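# Sort items into matching bins and park bins in bays

## Task

Drop every small item into the bin that has the same color as the item, then set each bin down in the taped bay of its own color so the bin's entire base sits within the tape.

## Robot and tools

Robots: four i2rt Big YAM arms, arm1 to arm4, each with six arm joints and a five-fingered right hand. All positions are in one scene frame, in metres, origin on the floor, +z up. Foot (base_link) poses, each facing along its own +x: arm1 x=-0.352 y=+0.652 z=+0.726 quat_wxyz=(+0.824, -0.005, +0.006, -0.566); arm2 x=-0.431 y=-0.651 z=+0.749 quat_wxyz=(+0.591, +0.008, -0.002, +0.807); arm3 x=+0.375 y=+0.614 z=+0.737 quat_wxyz=(+0.668, +0.001, -0.002, -0.744); arm4 x=+0.667 y=-0.660 z=+0.737 quat_wxyz=(+0.633, -0.003, -0.004, +0.774). Resting surfaces under the arms are at z=+0.720. Reach is about 1.07 m from the joint1 axis. Loose objects may occasionally be nudged by outside pushes.

Hand geometry: the hand point sits 0.045 m ahead of the palm. Its +z runs along straight fingers, +y out of the palm, +x across the palm away from the thumb. Straight fingers extend 0.06 to 0.07 m past the point. With joints 1, 5, 6 at 0 and the hand level and forward, the palm is down and thumb on the left. The wrist camera is on the little-finger side; with joint6 near -1.3 its image is upright. A wrist bracket on the little-finger side can strike things. With the thumb turned fully in front of the palm, the hand wraps objects about 0.035 to 0.065 m thick; thumb tip plus index pad can pinch light objects up to about 0.08 m.

move: one action for any subset of arms. Keys arm1, arm2, arm3, arm4 each take their own object; omit an arm to leave it alone. Inside an arm's object:
- joints: absolute targets by name. Arm joints in radians: joint1_rad -2.879 to 2.879 (turn about foot, + is counter-clockwise from above), joint2_rad 0 to 3.141 (shoulder), joint3_rad 0 to 3.019 (elbow), joint4_rad -1.692 to 1.57 (hand pitch, + raises fingers), joint5_rad -1.57 to 1.57 (sideways, + to arm's right), joint6_rad -2.094 to 2.094 (roll, + clockwise seen from behind). Hand keys on a -1 to 1 scale, absolute: hand_little, hand_ring, hand_middle, hand_index, hand_thumb_bend (+1 straight, -1 fully bent), hand_thumb_turn (+1 beside palm, -1 in front of palm). Settings: hand_force_limit -1 to 1 (closing stops at about 0 N to 10 N fingertip force, 15 N for thumb motors) and hand_speed -0.96 to 1 (full speed from +0.48 up). Each joint moves at its own pace, so joint moves can swing the hand wide.
- target: seven numbers [x, y, z, qw, qx, qy, qz], an absolute pose of the hand point in the scene frame, same form as the printed hand line. The hand travels a straight path toward it from its hand_target pose. Alongside target, joints may only contain hand keys, otherwise the call is refused.
- speed: top path speed in m/s, 0.002 to 4.3, default 0.25; rotation is capped at twice that in rad/s. Paths do not avoid obstacles; the hand may lag, drift or overshoot speed, most when nearly straight. Paths of all arms in one action finish together, and end after 10 s at most.
- min_time_s: 0.1 to 8 s, the least duration for that arm's joint motions.
- cameras: names from arm1_cam_wrist, arm2_cam_wrist, arm3_cam_wrist, arm4_cam_wrist, cam_high, cam_low, or all. An empty move returns full state and all images.

wait: seconds 0 to 10, commands nothing, returns state; optional cameras. zoom_image: camera plus region [x0, y0, x1, y1] in pixels of the 672x504 image, top-left origin, at most 504 by 504, only for cameras in the latest images. show_instructions: shows the reference page(s). finished_scene: ends the scene permanently (scene 1); do it only when bins and items will stay correct unaided.

Reading results: move lists robots that got motion; as last shown means an uncommanded robot, its status reads not commanded. hand is the hand point pose (may be off at long reach); hand_target is the pose at the held joint targets. A hand counts as done within 1 cm and 2 degrees. off_target: resting away from goal, maybe still pushing. time_out: a joint failed to finish; on_its_own shows the target it still pushes to. joint command not followed or pose unreachable: a safety check withheld the arm motion (hand motors still act); not_followed means the target was dropped. hand_stopped_by gives six words for little, ring, middle, index, thumb_bend, thumb_turn: moving, target, force, stalled, fault. The *_load_n values are fingertip loads in N, positive when pushed open; a lost grip shows as loads near 0. Joint velocities in rad/s; within noise means the arm is still. Joint torques are raw drive outputs with offsets; numbers 3 and 4 wrap at ±28 N m. After a refused move or a stop, later calls in the same reply are skipped.

Gripping: a finger motor only starts when its target changes by 0.002 or more; it locks on reaching target or force limit. The scene starts with hand_force_limit 0 and hand_speed -0.8 (slow). For gentle grips use hand_speed -0.94 or lower; faster closing can overshoot the force. To squeeze harder raise hand_force_limit and send a more-closed target; to release send a more-open one.

Avoid: pressing two robots together or closing a hand on another robot's fingers; knocking anything out of the work area; dropping or releasing moving parts; slamming, fast swings and hard pushes (arms do not stop on contact); overloading fingers. Stretched or loaded arms heat motors; MOTOR HOT warns, and an OVER-TEMPERATURE FAULT drops the arm for 30 to 60 s, after which keys marked limit_stop_at_motor_heat must be resent. The scene keeps running while you think, holding the last command.

Each tool is called after "Call:" by a JSON object that holds its "op" and its "data", one argument or row to a line.

Reference images:

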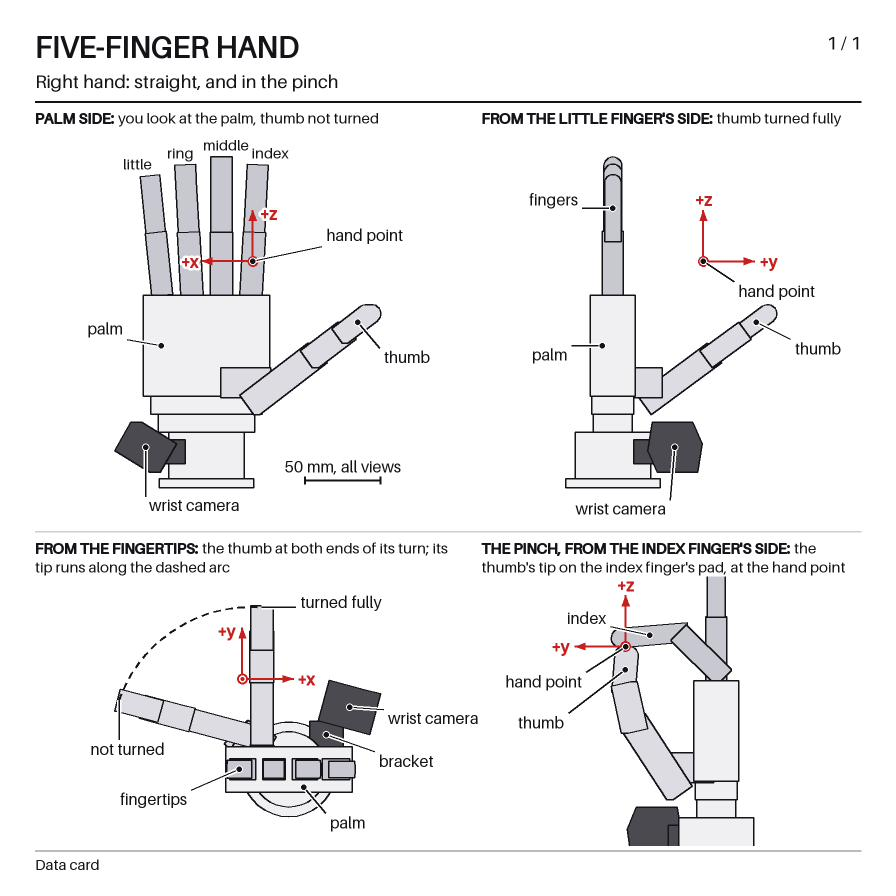

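## Session

Call:
{"op": "move", "data": {

}}

Scene clock: 0.00 s.
Joint torques (N m): no reading
Heat: arm1: hottest joint3_rad 32 °C; arm2: hottest joint6_rad 32 °C; arm3: hottest joint3_rad 32 °C; arm4: hottest joint2_rad 29 °C.
Joint velocities: within noise
arm1.joint_positions: joint1_rad=+0.325 joint2_rad=+0.636 joint3_rad=+1.489 joint4_rad=-1.496 joint5_rad=+0.142 joint6_rad=-1.317 hand_little=+1.000 hand_ring=+1.000 hand_middle=+1.000 hand_index=+1.000 hand_thumb_turn=+1.000 hand_thumb_bend=+1.000 hand_force_limit=+0.000 hand_speed=-0.800
arm1.joint_status: not commanded
arm1.hand_stopped_by: target,target,target,target,target,target
arm1.little_load_n: 0.0
arm1.ring_load_n: 0.0
arm1.middle_load_n: 0.0
arm1.index_load_n: 0.0
arm1.thumb_bend_load_n: 0.0
arm1.thumb_turn_load_n: 0.0
arm1.hand: x=-0.2840 y=+0.4566 z=+1.2319 quat_wxyz=(+0.202, +0.739, -0.504, +0.400) (m; scene frame)
arm1.hand_target: x=-0.2844 y=+0.4573 z=+1.2396 quat_wxyz=(+0.204, +0.735, -0.502, +0.408) (m; scene frame)
arm1.hand_status: not commanded
arm2.joint_positions: joint1_rad=+0.086 joint2_rad=+0.647 joint3_rad=+1.402 joint4_rad=-1.413 joint5_rad=-0.059 joint6_rad=-1.102 hand_little=+1.000 hand_ring=+1.000 hand_middle=+1.000 hand_index=+1.000 hand_thumb_turn=+1.000 hand_thumb_bend=+1.000 hand_force_limit=+0.000 hand_speed=-0.800
arm2.joint_status: not commanded
arm2.hand_stopped_by: target,target,target,target,target,target
arm2.little_load_n: 0.0
arm2.ring_load_n: 0.0
arm2.middle_load_n: 0.0
arm2.index_load_n: 0.0
arm2.thumb_bend_load_n: 0.0
arm2.thumb_turn_load_n: 0.0
arm2.hand: x=-0.4836 y=-0.4433 z=+1.2184 quat_wxyz=(-0.429, +0.647, +0.616, +0.129) (m; scene frame)
arm2.hand_target: x=-0.4836 y=-0.4431 z=+1.2292 quat_wxyz=(-0.441, +0.643, +0.613, +0.133) (m; scene frame)
arm2.hand_status: not commanded
arm3.joint_positions: joint1_rad=-0.011 joint2_rad=+0.639 joint3_rad=+1.349 joint4_rad=-1.189 joint5_rad=+0.266 joint6_rad=-1.308 hand_little=+1.000 hand_ring=+1.000 hand_middle=+1.000 hand_index=+1.000 hand_thumb_turn=+1.000 hand_thumb_bend=+1.000 hand_force_limit=+0.000 hand_speed=-0.800
arm3.joint_status: not commanded
arm3.hand_stopped_by: target,target,target,target,target,target
arm3.little_load_n: 0.0
arm3.ring_load_n: 0.0
arm3.middle_load_n: 0.0
arm3.index_load_n: 0.0
arm3.thumb_bend_load_n: 0.0
arm3.thumb_turn_load_n: 0.0
arm3.hand: x=+0.2449 y=+0.3811 z=+1.2420 quat_wxyz=(+0.421, +0.417, -0.741, +0.317) (m; scene frame)
arm3.hand_target: x=+0.2451 y=+0.3824 z=+1.2506 quat_wxyz=(+0.426, +0.413, -0.737, +0.324) (m; scene frame)
arm3.hand_status: not commanded
arm4.joint_positions: joint1_rad=+0.198 joint2_rad=+0.603 joint3_rad=+1.415 joint4_rad=-1.628 joint5_rad=-0.160 joint6_rad=-1.220 hand_little=+1.000 hand_ring=+1.000 hand_middle=+1.000 hand_index=+1.000 hand_thumb_turn=+1.000 hand_thumb_bend=+1.000 hand_force_limit=+0.000 hand_speed=-0.800
arm4.joint_status: not commanded
arm4.hand_stopped_by: target,target,target,target,target,target
arm4.little_load_n: 0.0
arm4.ring_load_n: 0.0
arm4.middle_load_n: 0.0
arm4.index_load_n: 0.0
arm4.thumb_bend_load_n: 0.0
arm4.thumb_turn_load_n: 0.0
arm4.hand: x=+0.6145 y=-0.5061 z=+1.1823 quat_wxyz=(-0.364, +0.618, +0.692, +0.082) (m; scene frame)
arm4.hand_target: x=+0.6146 y=-0.5064 z=+1.1889 quat_wxyz=(-0.372, +0.615, +0.690, +0.086) (m; scene frame)
arm4.hand_status: not commanded
pictures: arm1_cam_wrist, arm2_cam_wrist, arm3_cam_wrist, arm4_cam_wrist, cam_high, cam_low

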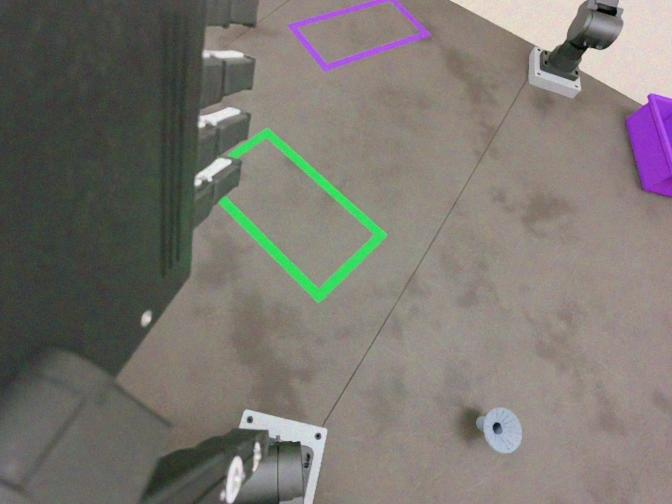

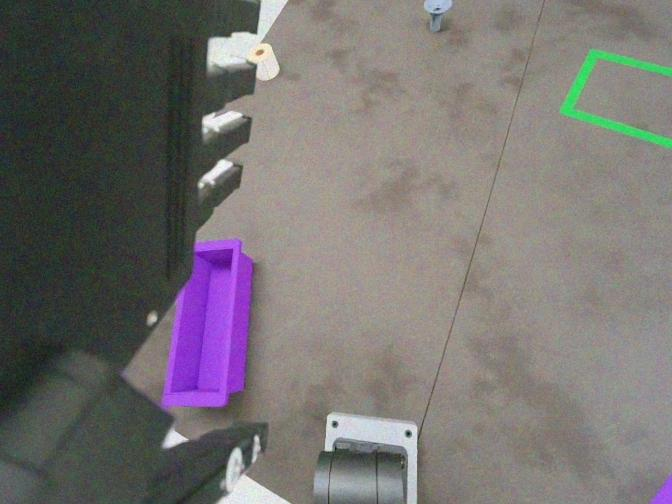

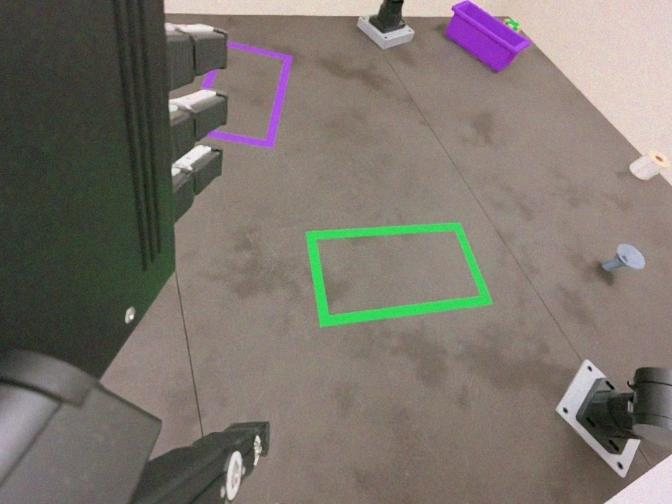

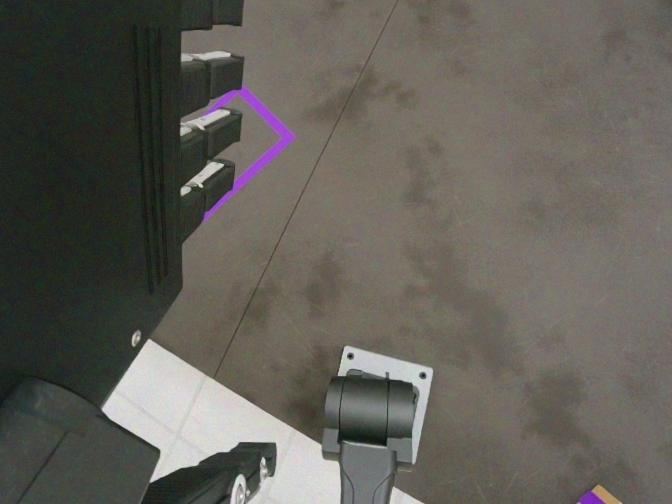

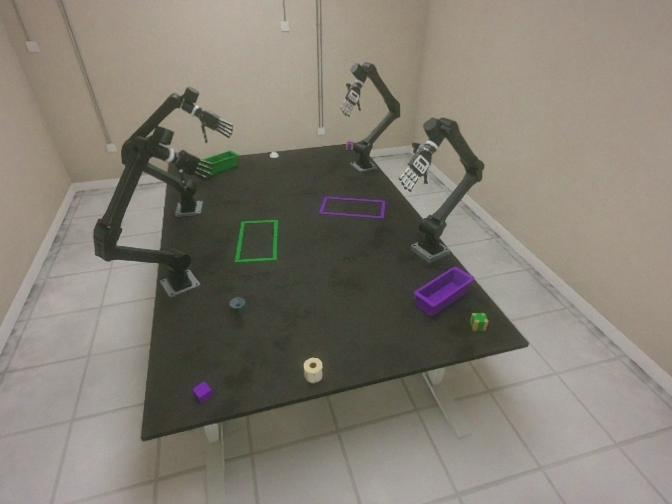

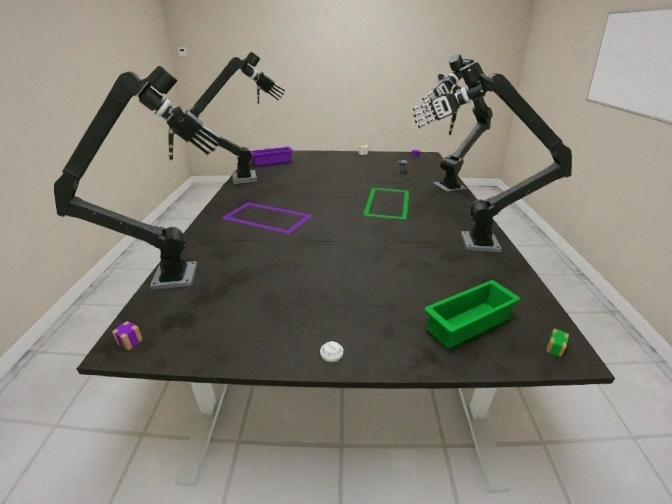

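Call:
{"op": "zoom_image", "data": {
  "camera": "cam_high",
  "region": [380, 240, 540, 360]
}}

Call:
{"op": "zoom_image", "data": {
  "camera": "cam_high",
  "region": [170, 280, 350, 415]
}}

Call:
{"op": "zoom_image", "data": {
  "camera": "cam_low",
  "region": [410, 270, 610, 420]
}}

Call:
{"op": "zoom_image", "data": {
  "camera": "cam_low",
  "region": [80, 290, 360, 380]
}}

Call:
{"op": "zoom_image", "data": {
  "camera": "cam_low",
  "region": [330, 130, 450, 220]
}}

Call:
{"op": "zoom_image", "data": {
  "camera": "cam_high",
  "region": [190, 130, 390, 280]
}}

Scaled by 3.150 from the camera's image (finer frame: 960x720).

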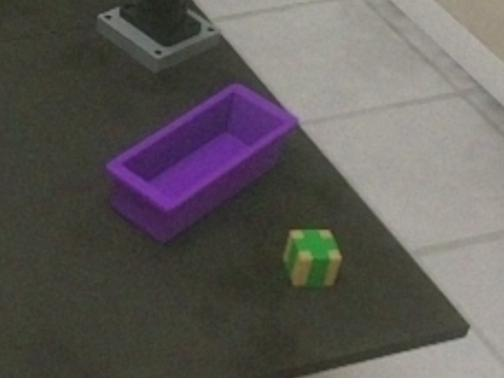

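Scaled by 2.800 from the camera's image (finer frame: 960x720).

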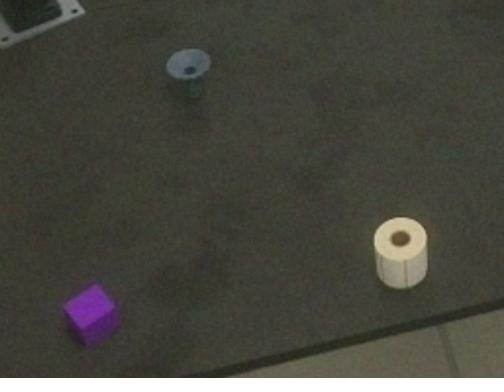

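Scaled by 2.520 from the camera's image (finer frame: 960x720).

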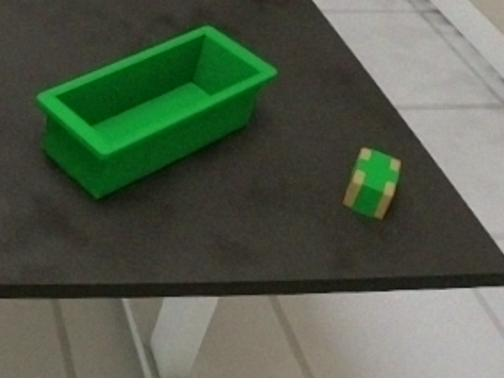

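Scaled by 1.800 from the camera's image (finer frame: 960x720).

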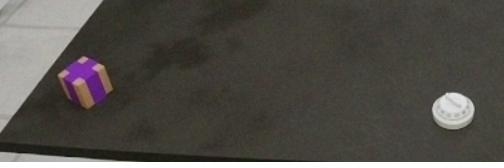

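Scaled by 4.200 from the camera's image (finer frame: 960x720).

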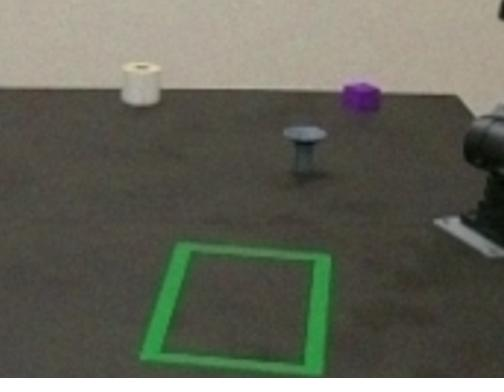

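Scaled by 2.520 from the camera's image (finer frame: 960x720).

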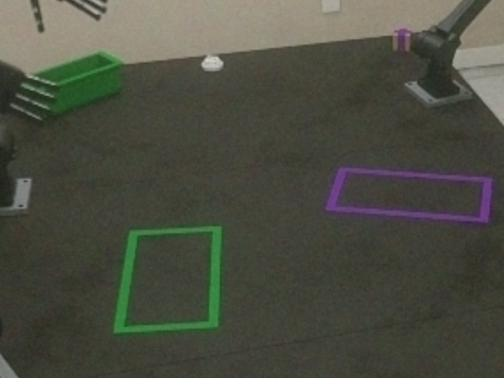

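Call:
{"op": "move", "data": {
  "arm1": {"joints": {"joint1_rad": -1.8, "joint5_rad": 0, "joint6_rad": 0, "hand_speed": 0.48, "hand_thumb_turn": -1}, "min_time_s": 3},
  "arm2": {"joints": {"joint1_rad": 1.0, "joint5_rad": 0, "joint6_rad": 0, "hand_speed": 0.48, "hand_thumb_turn": -1}, "min_time_s": 3},
  "arm3": {"joints": {"joint1_rad": 1.4, "joint5_rad": 0, "joint6_rad": 0, "hand_speed": 0.48, "hand_thumb_turn": -1}, "min_time_s": 3},
  "arm4": {"joints": {"joint1_rad": -1.77, "joint5_rad": 0, "joint6_rad": 0, "hand_speed": 0.48, "hand_thumb_turn": -1}, "min_time_s": 3},
  "cameras": ["all"]
}}

Scene clock: 194.30 s.
Joint torques (N m): arm1=[0.09 0.73 7.16 1.87 -0.01 0.16] | arm2=[-0.97 2.43 10 1.61 0.05 0.06] | arm3=[0.03 0.15 8.64 1.88 -0.14 0.17] | arm4=[1.03 2.96 8.59 1.74 0.14 0.07]
Heat: arm1: hottest joint3_rad 36 °C; arm2: hottest joint3_rad 34 °C; arm3: hottest joint3_rad 37 °C; arm4: hottest joint3_rad 32 °C.
move: arm1 done; arm2 done; arm3 done; arm4 done
Joint velocities: within noise
arm1.joint_positions: joint1_rad=-1.791 joint2_rad=+0.636 joint3_rad=+1.489 joint4_rad=-1.496 joint5_rad=+0.002 joint6_rad=-0.007 hand_little=+1.000 hand_ring=+1.000 hand_middle=+1.000 hand_index=+1.000 hand_thumb_turn=-1.000 hand_thumb_bend=+1.000 hand_force_limit=+0.000 hand_speed=+0.480
arm1.joint_status: all done
arm1.hand_stopped_by: target,target,target,target,target,target
arm1.little_load_n: 0.0
arm1.ring_load_n: 0.0
arm1.middle_load_n: 0.0
arm1.index_load_n: 0.0
arm1.thumb_bend_load_n: 0.0
arm1.thumb_turn_load_n: 0.0
arm1.hand: x=-0.5259 y=+0.5956 z=+1.2175 quat_wxyz=(+0.299, -0.580, -0.677, +0.342)
arm1.hand_target: x=-0.5256 y=+0.5964 z=+1.2255 quat_wxyz=(+0.305, -0.582, -0.669, +0.349)
arm1.hand_status: not commanded
arm2.joint_positions: joint1_rad=+0.986 joint2_rad=+0.647 joint3_rad=+1.402 joint4_rad=-1.413 joint5_rad=-0.003 joint6_rad=-0.008 hand_little=+1.000 hand_ring=+1.000 hand_middle=+1.000 hand_index=+1.000 hand_thumb_turn=-1.000 hand_thumb_bend=+1.000 hand_force_limit=+0.000 hand_speed=+0.480
arm2.joint_status: all done
arm2.hand_stopped_by: target,target,target,target,target,target
arm2.little_load_n: -0.5
arm2.ring_load_n: 0.0
arm2.middle_load_n: 0.0
arm2.index_load_n: 0.0
arm2.thumb_bend_load_n: 0.0
arm2.thumb_turn_load_n: 0.0
arm2.hand: x=-0.6406 y=-0.6275 z=+1.2144 quat_wxyz=(-0.359, +0.710, +0.544, -0.265)
arm2.hand_target: x=-0.6415 y=-0.6303 z=+1.2252 quat_wxyz=(-0.367, +0.704, +0.542, -0.275)
arm2.hand_status: not commanded
arm3.joint_positions: joint1_rad=+1.391 joint2_rad=+0.639 joint3_rad=+1.349 joint4_rad=-1.189 joint5_rad=+0.003 joint6_rad=-0.014 hand_little=+1.000 hand_ring=+1.000 hand_middle=+1.000 hand_index=+1.000 hand_thumb_turn=-1.000 hand_thumb_bend=+1.000 hand_force_limit=+0.000 hand_speed=+0.480
arm3.joint_status: all done
arm3.hand_stopped_by: target,target,target,target,target,target
arm3.little_load_n: -0.5
arm3.ring_load_n: 0.0
arm3.middle_load_n: 0.0
arm3.index_load_n: 0.0
arm3.thumb_bend_load_n: 0.0
arm3.thumb_turn_load_n: 0.0
arm3.hand: x=+0.6290 y=+0.5696 z=+1.2207 quat_wxyz=(-0.308, +0.515, -0.680, +0.421)
arm3.hand_target: x=+0.6291 y=+0.5736 z=+1.2299 quat_wxyz=(-0.319, +0.511, -0.677, +0.423)
arm3.hand_status: not commanded
arm4.joint_positions: joint1_rad=-1.759 joint2_rad=+0.603 joint3_rad=+1.415 joint4_rad=-1.628 joint5_rad=-0.003 joint6_rad=-0.010 hand_little=+1.000 hand_ring=+1.000 hand_middle=+1.000 hand_index=+1.000 hand_thumb_turn=-1.000 hand_thumb_bend=+1.000 hand_force_limit=+0.000 hand_speed=+0.480
arm4.joint_status: all done
arm4.hand_stopped_by: target,target,target,target,target,target
arm4.little_load_n: 0.0
arm4.ring_load_n: 0.0
arm4.middle_load_n: 0.0
arm4.index_load_n: 0.0
arm4.thumb_bend_load_n: 0.0
arm4.thumb_turn_load_n: 0.0
arm4.hand: x=+0.8139 y=-0.6291 z=+1.1799 quat_wxyz=(-0.265, +0.663, -0.649, +0.261)
arm4.hand_target: x=+0.8141 y=-0.6309 z=+1.1864 quat_wxyz=(-0.270, +0.653, -0.654, +0.269)
arm4.hand_status: not commanded
pictures: arm1_cam_wrist, arm2_cam_wrist, arm3_cam_wrist, arm4_cam_wrist, cam_high, cam_low

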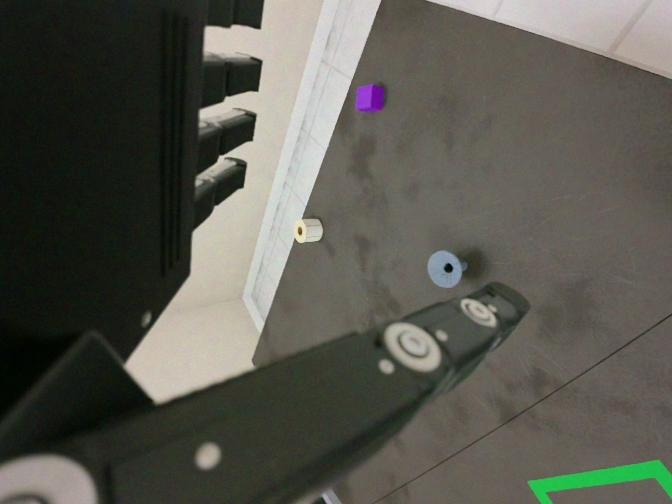

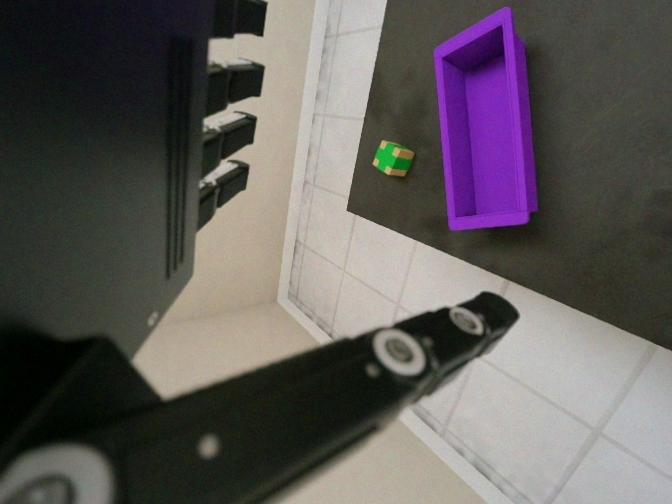

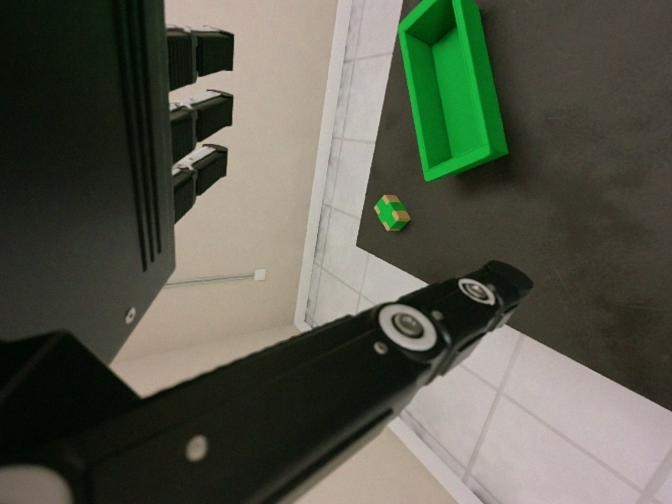

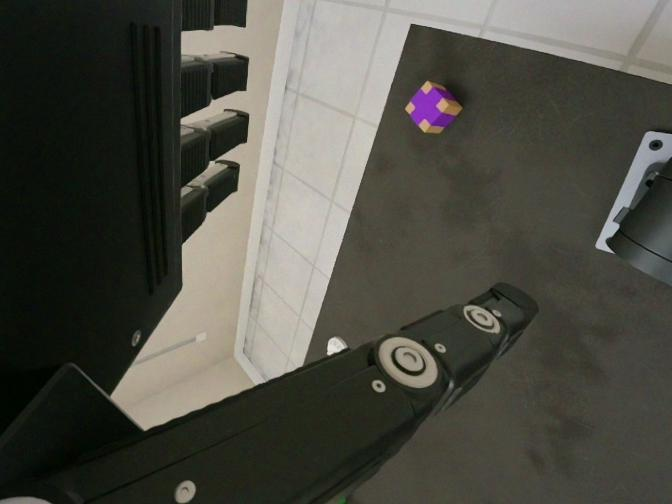

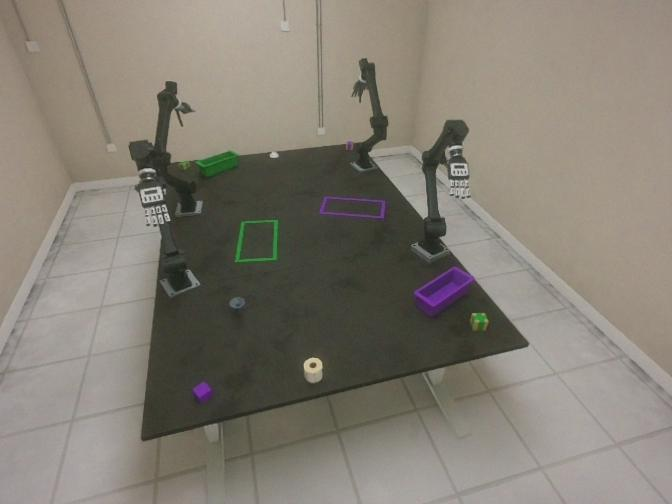

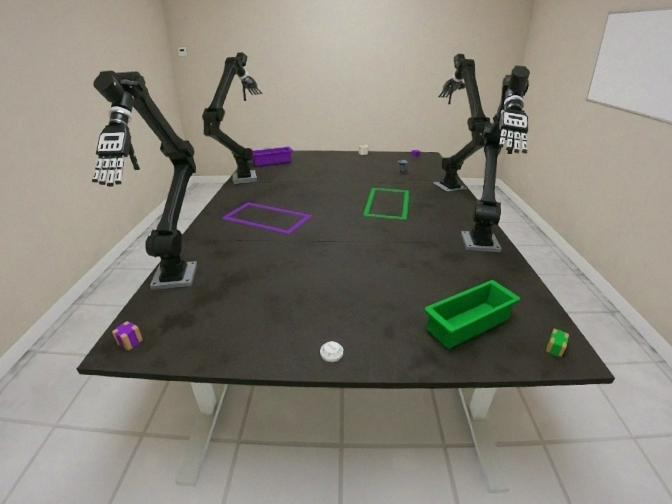

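Call:
{"op": "move", "data": {
  "arm1": {"target": [-0.918, 0.56, 0.92, 0.2772, -0.5945, -0.6840, 0.3189], "speed": 0.4, "joints": {"hand_index": 0, "hand_thumb_bend": 0}},
  "arm2": {"target": [-0.70, -0.50, 1.0, 0.3311, -0.4728, -0.6689, 0.4684], "speed": 0.4, "joints": {"hand_index": 0, "hand_thumb_bend": 0}},
  "arm3": {"target": [0.86, 0.33, 1.0, 0.4942, -0.7058, 0.4157, -0.2911], "speed": 0.4, "joints": {"hand_index": 0, "hand_thumb_bend": 0}},
  "arm4": {"target": [0.93, -0.66, 0.92, 0.2988, -0.6408, 0.6408, -0.2988], "speed": 0.4, "joints": {"hand_index": 0, "hand_thumb_bend": 0}},
  "cameras": ["all"]
}}

Scene clock: 325.73 s.
Joint torques (N m): arm1=[0.32 -13.22 10.97 2.18 0.06 0.02] | arm2=[-2.67 -2.84 12.48 0.13 -0.95 -0.12] | arm3=[-0.32 -12.63 11.22 0.31 -0.74 -0.07] | arm4=[1.03 1.14 10.03 2.29 -0.24 -0.12]
Heat: arm1: hottest joint3_rad 37 °C; arm2: hottest joint3_rad 35 °C; arm3: hottest joint3_rad 38 °C; arm4: hottest joint3_rad 32 °C.
move: arm1 off_target; arm2 off_target; arm3 off_target; arm4 done
Joint velocities: within noise
arm1.joint_positions: joint1_rad=-1.832 joint2_rad=+1.454 joint3_rad=+1.124 joint4_rad=-0.442 joint5_rad=-0.030 joint6_rad=-0.020 hand_little=+1.000 hand_ring=+1.000 hand_middle=+1.000 hand_index=+0.000 hand_thumb_turn=-1.000 hand_thumb_bend=+0.000 hand_force_limit=+0.000 hand_speed=+0.480
arm1.joint_status: all done
arm1.hand_stopped_by: target,target,target,target,target,target
arm1.little_load_n: -0.5
arm1.ring_load_n: 0.0
arm1.middle_load_n: 0.0
arm1.index_load_n: 0.0
arm1.thumb_bend_load_n: 0.0
arm1.thumb_turn_load_n: 0.0
arm1.hand: x=-0.8986 y=+0.5583 z=+0.8955 quat_wxyz=(+0.258, -0.602, -0.693, +0.301)
arm1.hand_target: x=-0.9166 y=+0.5603 z=+0.9202 quat_wxyz=(+0.277, -0.595, -0.684, +0.319)
arm1.hand_status: off_target (0.031 m and 3.3 deg from the pose sent, 0.493 m and 4.1 deg at the start)
arm2.joint_positions: joint1_rad=+0.202 joint2_rad=+0.963 joint3_rad=+0.822 joint4_rad=-1.048 joint5_rad=-1.181 joint6_rad=-1.120 hand_little=+1.000 hand_ring=+1.000 hand_middle=+1.000 hand_index=+0.000 hand_thumb_turn=-1.000 hand_thumb_bend=+0.000 hand_force_limit=+0.000 hand_speed=+0.480
arm2.joint_status: all done
arm2.hand_stopped_by: target,target,target,target,target,target
arm2.little_load_n: 0.0
arm2.ring_load_n: 0.0
arm2.middle_load_n: 0.0
arm2.index_load_n: 0.0
arm2.thumb_bend_load_n: 0.0
arm2.thumb_turn_load_n: 0.0
arm2.hand: x=-0.6975 y=-0.5079 z=+0.9881 quat_wxyz=(-0.322, +0.478, +0.667, -0.472)
arm2.hand_target: x=-0.6999 y=-0.5002 z=+1.0000 quat_wxyz=(-0.331, +0.473, +0.669, -0.468)
arm2.hand_status: off_target (0.015 m and 1.3 deg from the pose sent, 0.256 m and 38.9 deg at the start)
arm3.joint_positions: joint1_rad=+0.849 joint2_rad=+1.613 joint3_rad=+1.433 joint4_rad=-0.836 joint5_rad=-1.146 joint6_rad=-0.939 hand_little=+1.000 hand_ring=+1.000 hand_middle=+1.000 hand_index=+0.000 hand_thumb_turn=-1.000 hand_thumb_bend=+0.000 hand_force_limit=+0.000 hand_speed=+0.480
arm3.joint_status: all done
arm3.hand_stopped_by: target,target,target,target,target,target
arm3.little_load_n: 0.0
arm3.ring_load_n: 0.0
arm3.middle_load_n: 0.0
arm3.index_load_n: 0.0
arm3.thumb_bend_load_n: 0.0
arm3.thumb_turn_load_n: 0.0
arm3.hand: x=+0.8505 y=+0.3381 z=+0.9907 quat_wxyz=(-0.497, +0.701, -0.427, +0.282)
arm3.hand_target: x=+0.8595 y=+0.3304 z=+1.0000 quat_wxyz=(-0.494, +0.705, -0.416, +0.292)
arm3.hand_status: off_target (0.016 m and 1.8 deg from the pose sent, 0.399 m and 45.8 deg at the start)
arm4.joint_positions: joint1_rad=-1.946 joint2_rad=+0.492 joint3_rad=+0.582 joint4_rad=-0.809 joint5_rad=-0.136 joint6_rad=-0.114 hand_little=+1.000 hand_ring=+1.000 hand_middle=+1.000 hand_index=+0.000 hand_thumb_turn=-1.000 hand_thumb_bend=+0.000 hand_force_limit=+0.000 hand_speed=+0.480
arm4.joint_status: all done
arm4.hand_stopped_by: target,target,target,target,target,target
arm4.little_load_n: 0.0
arm4.ring_load_n: 0.0
arm4.middle_load_n: 0.0
arm4.index_load_n: 0.0
arm4.thumb_bend_load_n: 0.0
arm4.thumb_turn_load_n: 0.0
arm4.hand: x=+0.9274 y=-0.6569 z=+0.9220 quat_wxyz=(-0.300, +0.641, -0.642, +0.296)
arm4.hand_target: x=+0.9299 y=-0.6600 z=+0.9201 quat_wxyz=(-0.299, +0.641, -0.641, +0.299)
arm4.hand_status: done (0.004 m and 0.4 deg from the pose sent, 0.286 m and 6.4 deg at the start)
pictures: arm1_cam_wrist, arm2_cam_wrist, arm3_cam_wrist, arm4_cam_wrist, cam_high, cam_low

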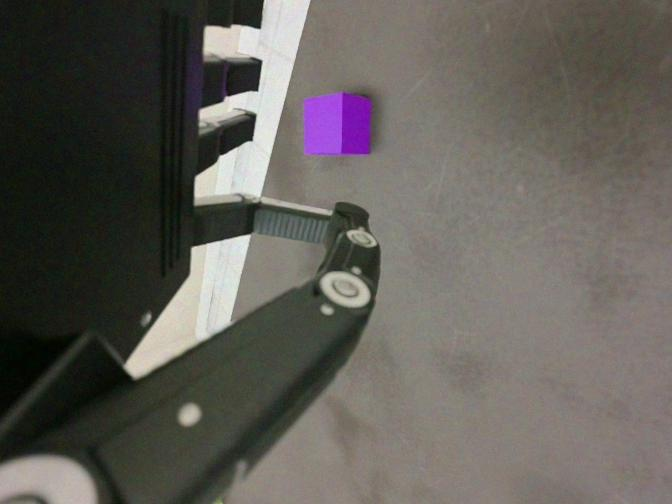

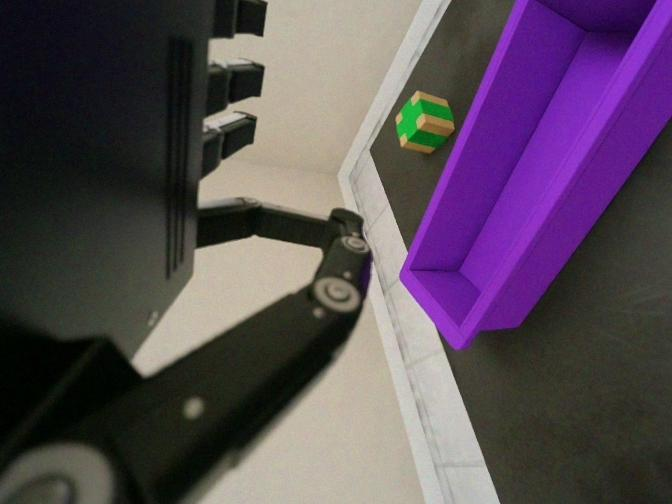

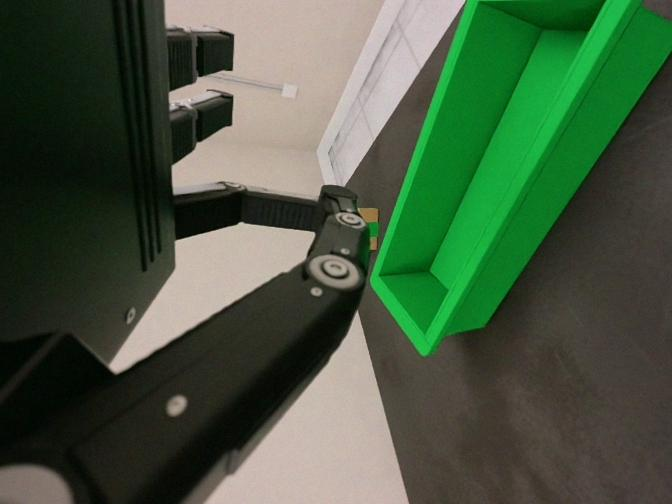

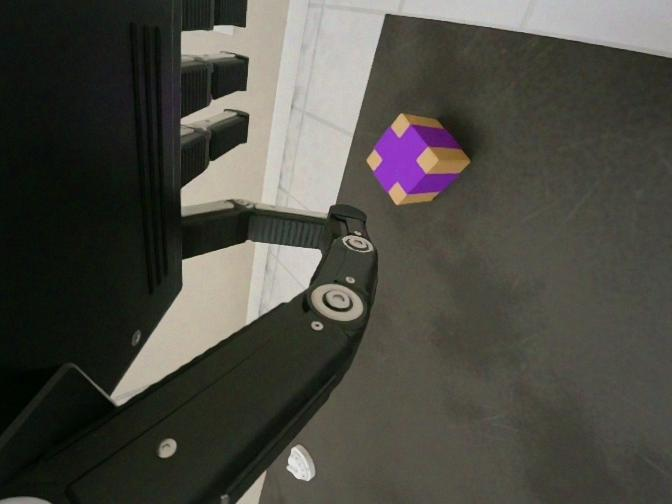

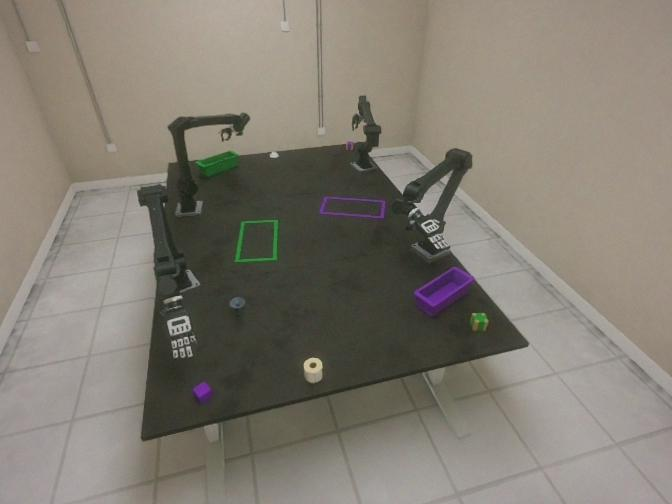

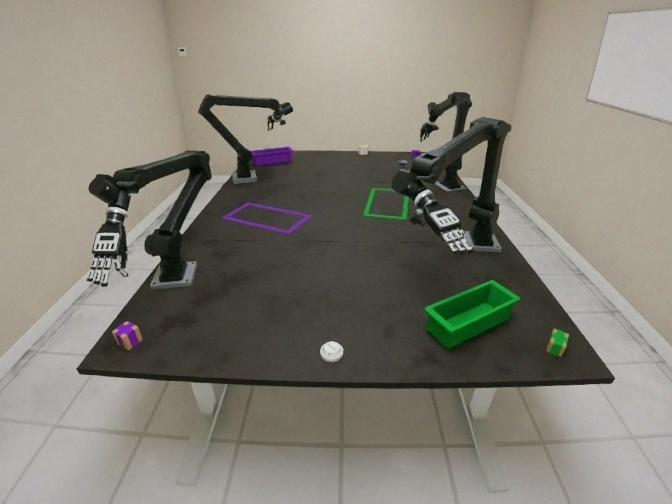

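Call:
{"op": "move", "data": {
  "arm1": {"target": [-1.08, 0.522, 0.89, 0.2239, -0.4802, -0.7685, 0.3584], "speed": 0.3, "joints": {"hand_index": 0.5, "hand_middle": 0.5, "hand_thumb_bend": 1}},
  "arm2": {"target": [-0.745, -0.535, 0.93, 0.2245, -0.5042, -0.7618, 0.3392], "speed": 0.3, "joints": {"hand_index": 0.5, "hand_middle": 0.5, "hand_ring": 0.5, "hand_little": 0.5, "hand_thumb_bend": 1}},
  "arm3": {"target": [0.885, 0.385, 0.93, 0.3557, -0.7990, 0.4430, -0.1972], "speed": 0.3, "joints": {"hand_index": 0.5, "hand_middle": 0.5, "hand_ring": 0.5, "hand_little": 0.5, "hand_thumb_bend": 1}},
  "arm4": {"target": [1.026, -0.64, 0.86, 0.2215, -0.4976, 0.7662, -0.3411], "speed": 0.3, "joints": {"hand_index": 0.5, "hand_middle": 0.5, "hand_thumb_bend": 1}},
  "cameras": ["all"]
}}

Scene clock: 491.17 s.
Joint torques (N m): arm1=[0.09 -18.78 11.41 1.06 -0.16 -0.01] | arm2=[-1.08 -4.42 12.18 1.32 -0.46 0.05] | arm3=[-0.32 -12.75 11.06 0.21 -0.38 -0.06] | arm4=[2.49 -2.9 12.81 2.04 0.42 0.04]
Heat: arm1: hottest joint3_rad 44 °C; arm2: hottest joint3_rad 41 °C; arm3: hottest joint3_rad 44 °C; arm4: hottest joint3_rad 32 °C.
move: arm1 off_target; arm2 off_target; arm3 off_target; arm4 off_target
Joint velocities: within noise
arm1.joint_positions: joint1_rad=-1.845 joint2_rad=+1.918 joint3_rad=+1.671 joint4_rad=-0.516 joint5_rad=-0.278 joint6_rad=-0.236 hand_little=+1.000 hand_ring=+1.000 hand_middle=+0.500 hand_index=+0.500 hand_thumb_turn=-1.000 hand_thumb_bend=+1.000 hand_force_limit=+0.000 hand_speed=+0.480
arm1.joint_status: all done
arm1.hand_stopped_by: target,target,target,target,target,target
arm1.little_load_n: 0.0
arm1.ring_load_n: 0.0
arm1.middle_load_n: 0.0
arm1.index_load_n: 0.0
arm1.thumb_bend_load_n: 0.0
arm1.thumb_turn_load_n: 0.0
arm1.hand: x=-1.0656 y=+0.5167 z=+0.8824 quat_wxyz=(+0.217, -0.483, -0.771, +0.355)
arm1.hand_target: x=-1.0793 y=+0.5221 z=+0.8901 quat_wxyz=(+0.224, -0.480, -0.768, +0.359)
arm1.hand_status: off_target (0.017 m and 1.0 deg from the pose sent, 0.185 m and 18.2 deg at the start)
arm2.joint_positions: joint1_rad=+0.570 joint2_rad=+1.048 joint3_rad=+0.822 joint4_rad=-0.922 joint5_rad=-0.722 joint6_rad=-0.905 hand_little=+0.500 hand_ring=+0.500 hand_middle=+0.500 hand_index=+0.500 hand_thumb_turn=-1.000 hand_thumb_bend=+1.000 hand_force_limit=+0.000 hand_speed=+0.480
arm2.joint_status: all done
arm2.hand_stopped_by: target,target,target,target,target,target
arm2.little_load_n: 0.0
arm2.ring_load_n: 0.0
arm2.middle_load_n: 0.0
arm2.index_load_n: 0.0
arm2.thumb_bend_load_n: 0.0
arm2.thumb_turn_load_n: 0.0
arm2.hand: x=-0.7326 y=-0.5396 z=+0.9179 quat_wxyz=(-0.208, +0.514, +0.759, -0.340)
arm2.hand_target: x=-0.7445 y=-0.5352 z=+0.9303 quat_wxyz=(-0.225, +0.504, +0.762, -0.339)
arm2.hand_status: off_target (0.018 m and 2.2 deg from the pose sent, 0.080 m and 22.0 deg at the start)
arm3.joint_positions: joint1_rad=+1.060 joint2_rad=+1.668 joint3_rad=+1.470 joint4_rad=-0.988 joint5_rad=-0.757 joint6_rad=-0.998 hand_little=+0.500 hand_ring=+0.500 hand_middle=+0.500 hand_index=+0.500 hand_thumb_turn=-1.000 hand_thumb_bend=+1.000 hand_force_limit=+0.000 hand_speed=+0.480
arm3.joint_status: all done
arm3.hand_stopped_by: target,target,target,target,target,target
arm3.little_load_n: 0.0
arm3.ring_load_n: 0.0
arm3.middle_load_n: 0.0
arm3.index_load_n: 0.0
arm3.thumb_bend_load_n: -0.5
arm3.thumb_turn_load_n: 0.0
arm3.hand: x=+0.8740 y=+0.3927 z=+0.9218 quat_wxyz=(-0.359, +0.795, -0.452, +0.187)
arm3.hand_target: x=+0.8846 y=+0.3853 z=+0.9300 quat_wxyz=(-0.356, +0.799, -0.443, +0.197)
arm3.hand_status: off_target (0.016 m and 1.7 deg from the pose sent, 0.084 m and 22.1 deg at the start)
arm4.joint_positions: joint1_rad=-1.642 joint2_rad=+0.899 joint3_rad=+0.551 joint4_rad=-0.516 joint5_rad=+0.401 joint6_rad=+0.385 hand_little=+1.000 hand_ring=+1.000 hand_middle=+0.500 hand_index=+0.500 hand_thumb_turn=-1.000 hand_thumb_bend=+1.000 hand_force_limit=+0.000 hand_speed=+0.480
arm4.joint_status: all done
arm4.hand_stopped_by: target,target,target,target,target,target
arm4.little_load_n: 0.0
arm4.ring_load_n: 0.0
arm4.middle_load_n: 0.5
arm4.index_load_n: 0.0
arm4.thumb_bend_load_n: 0.0
arm4.thumb_turn_load_n: 0.0
arm4.hand: x=+1.0090 y=-0.6457 z=+0.8425 quat_wxyz=(-0.202, +0.505, -0.770, +0.334)
arm4.hand_target: x=+1.0249 y=-0.6401 z=+0.8603 quat_wxyz=(-0.222, +0.498, -0.766, +0.341)
arm4.hand_status: off_target (0.025 m and 2.6 deg from the pose sent, 0.118 m and 24.1 deg at the start)
pictures: arm1_cam_wrist, arm2_cam_wrist, arm3_cam_wrist, arm4_cam_wrist, cam_high, cam_low

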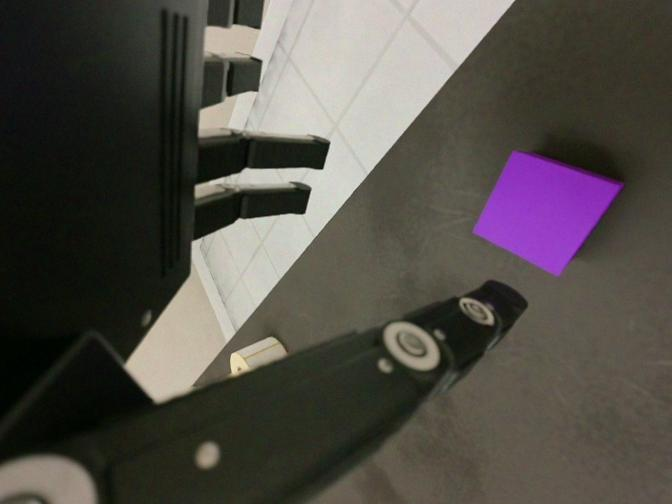

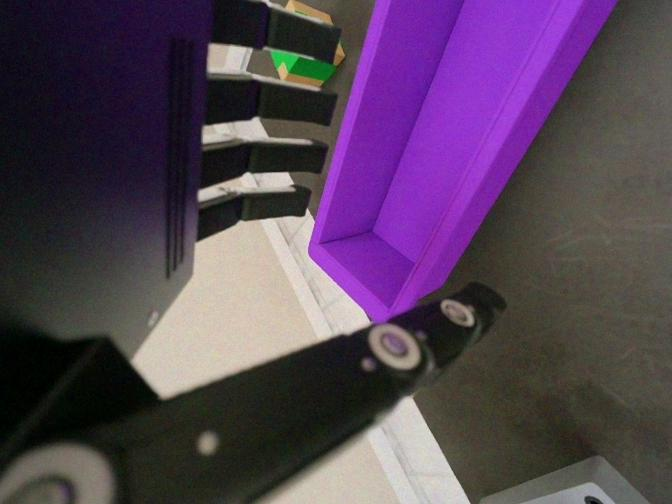

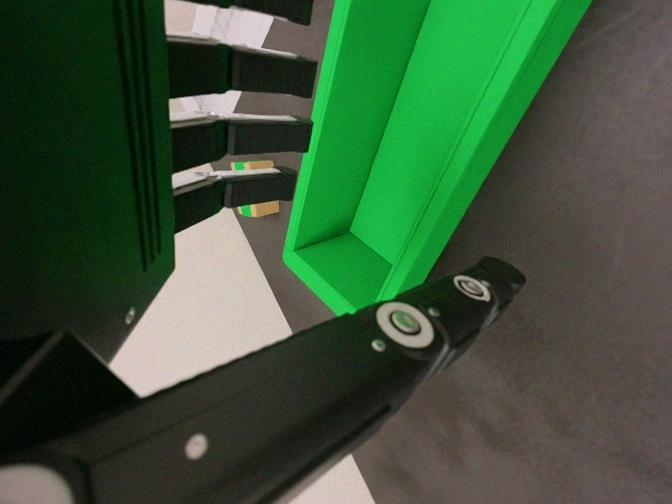

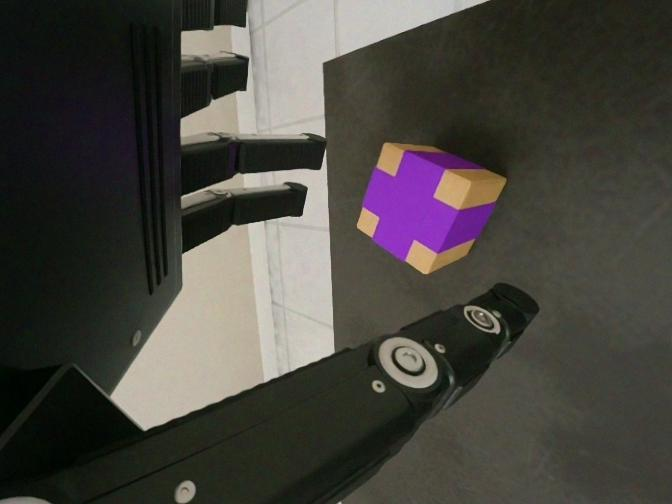

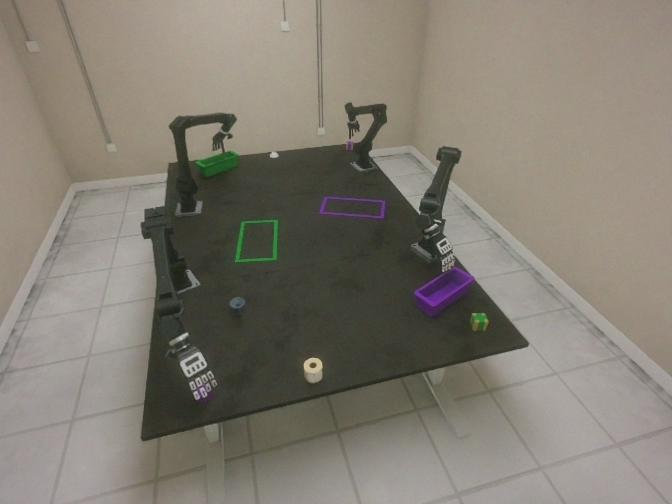

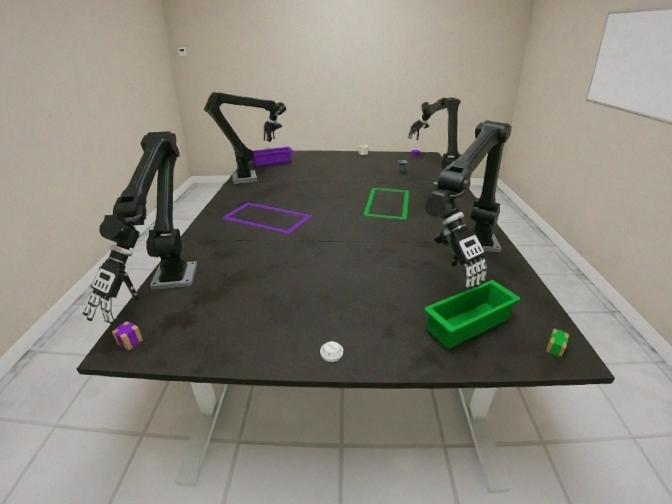

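Call:
{"op": "zoom_image", "data": {
  "camera": "arm4_cam_wrist",
  "region": [320, 110, 540, 310]
}}

Call:
{"op": "zoom_image", "data": {
  "camera": "arm1_cam_wrist",
  "region": [440, 120, 660, 320]
}}

Call:
{"op": "zoom_image", "data": {
  "camera": "arm3_cam_wrist",
  "region": [260, 0, 620, 330]
}}

Call:
{"op": "zoom_image", "data": {
  "camera": "arm2_cam_wrist",
  "region": [260, 0, 640, 340]
}}

Scaled by 2.291 from the camera's image (finer frame: 960x720).

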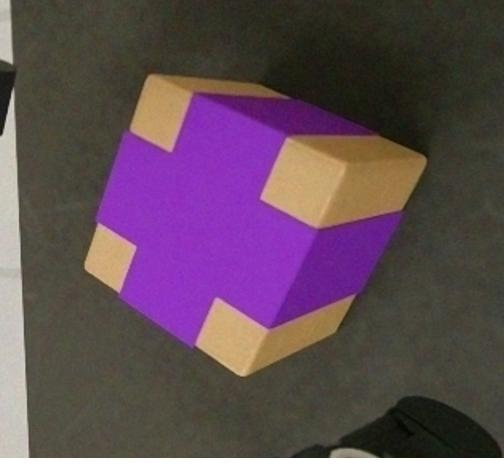

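Scaled by 2.291 from the camera's image (finer frame: 960x720).

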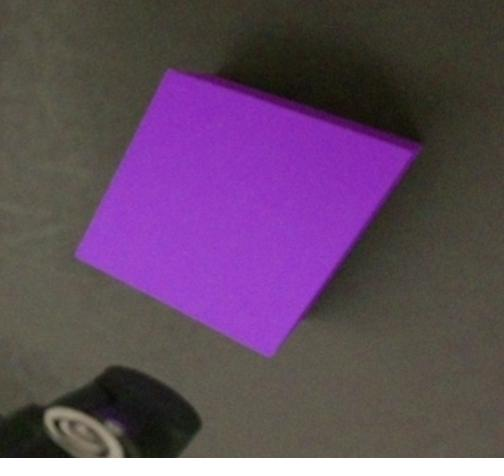

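Scaled by 1.400 from the camera's image (finer frame: 960x720).

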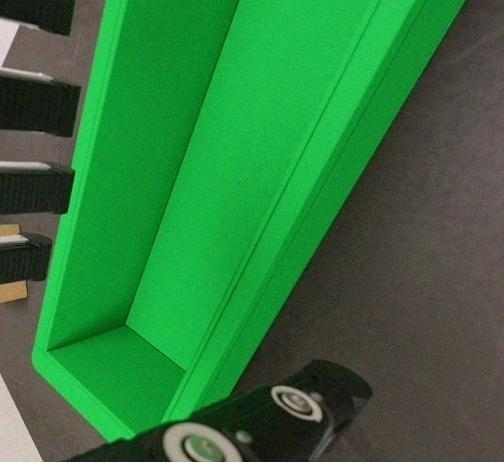

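Scaled by 1.326 from the camera's image (finer frame: 960x720).

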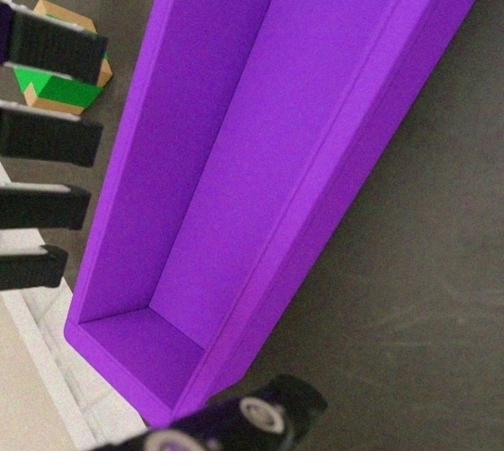

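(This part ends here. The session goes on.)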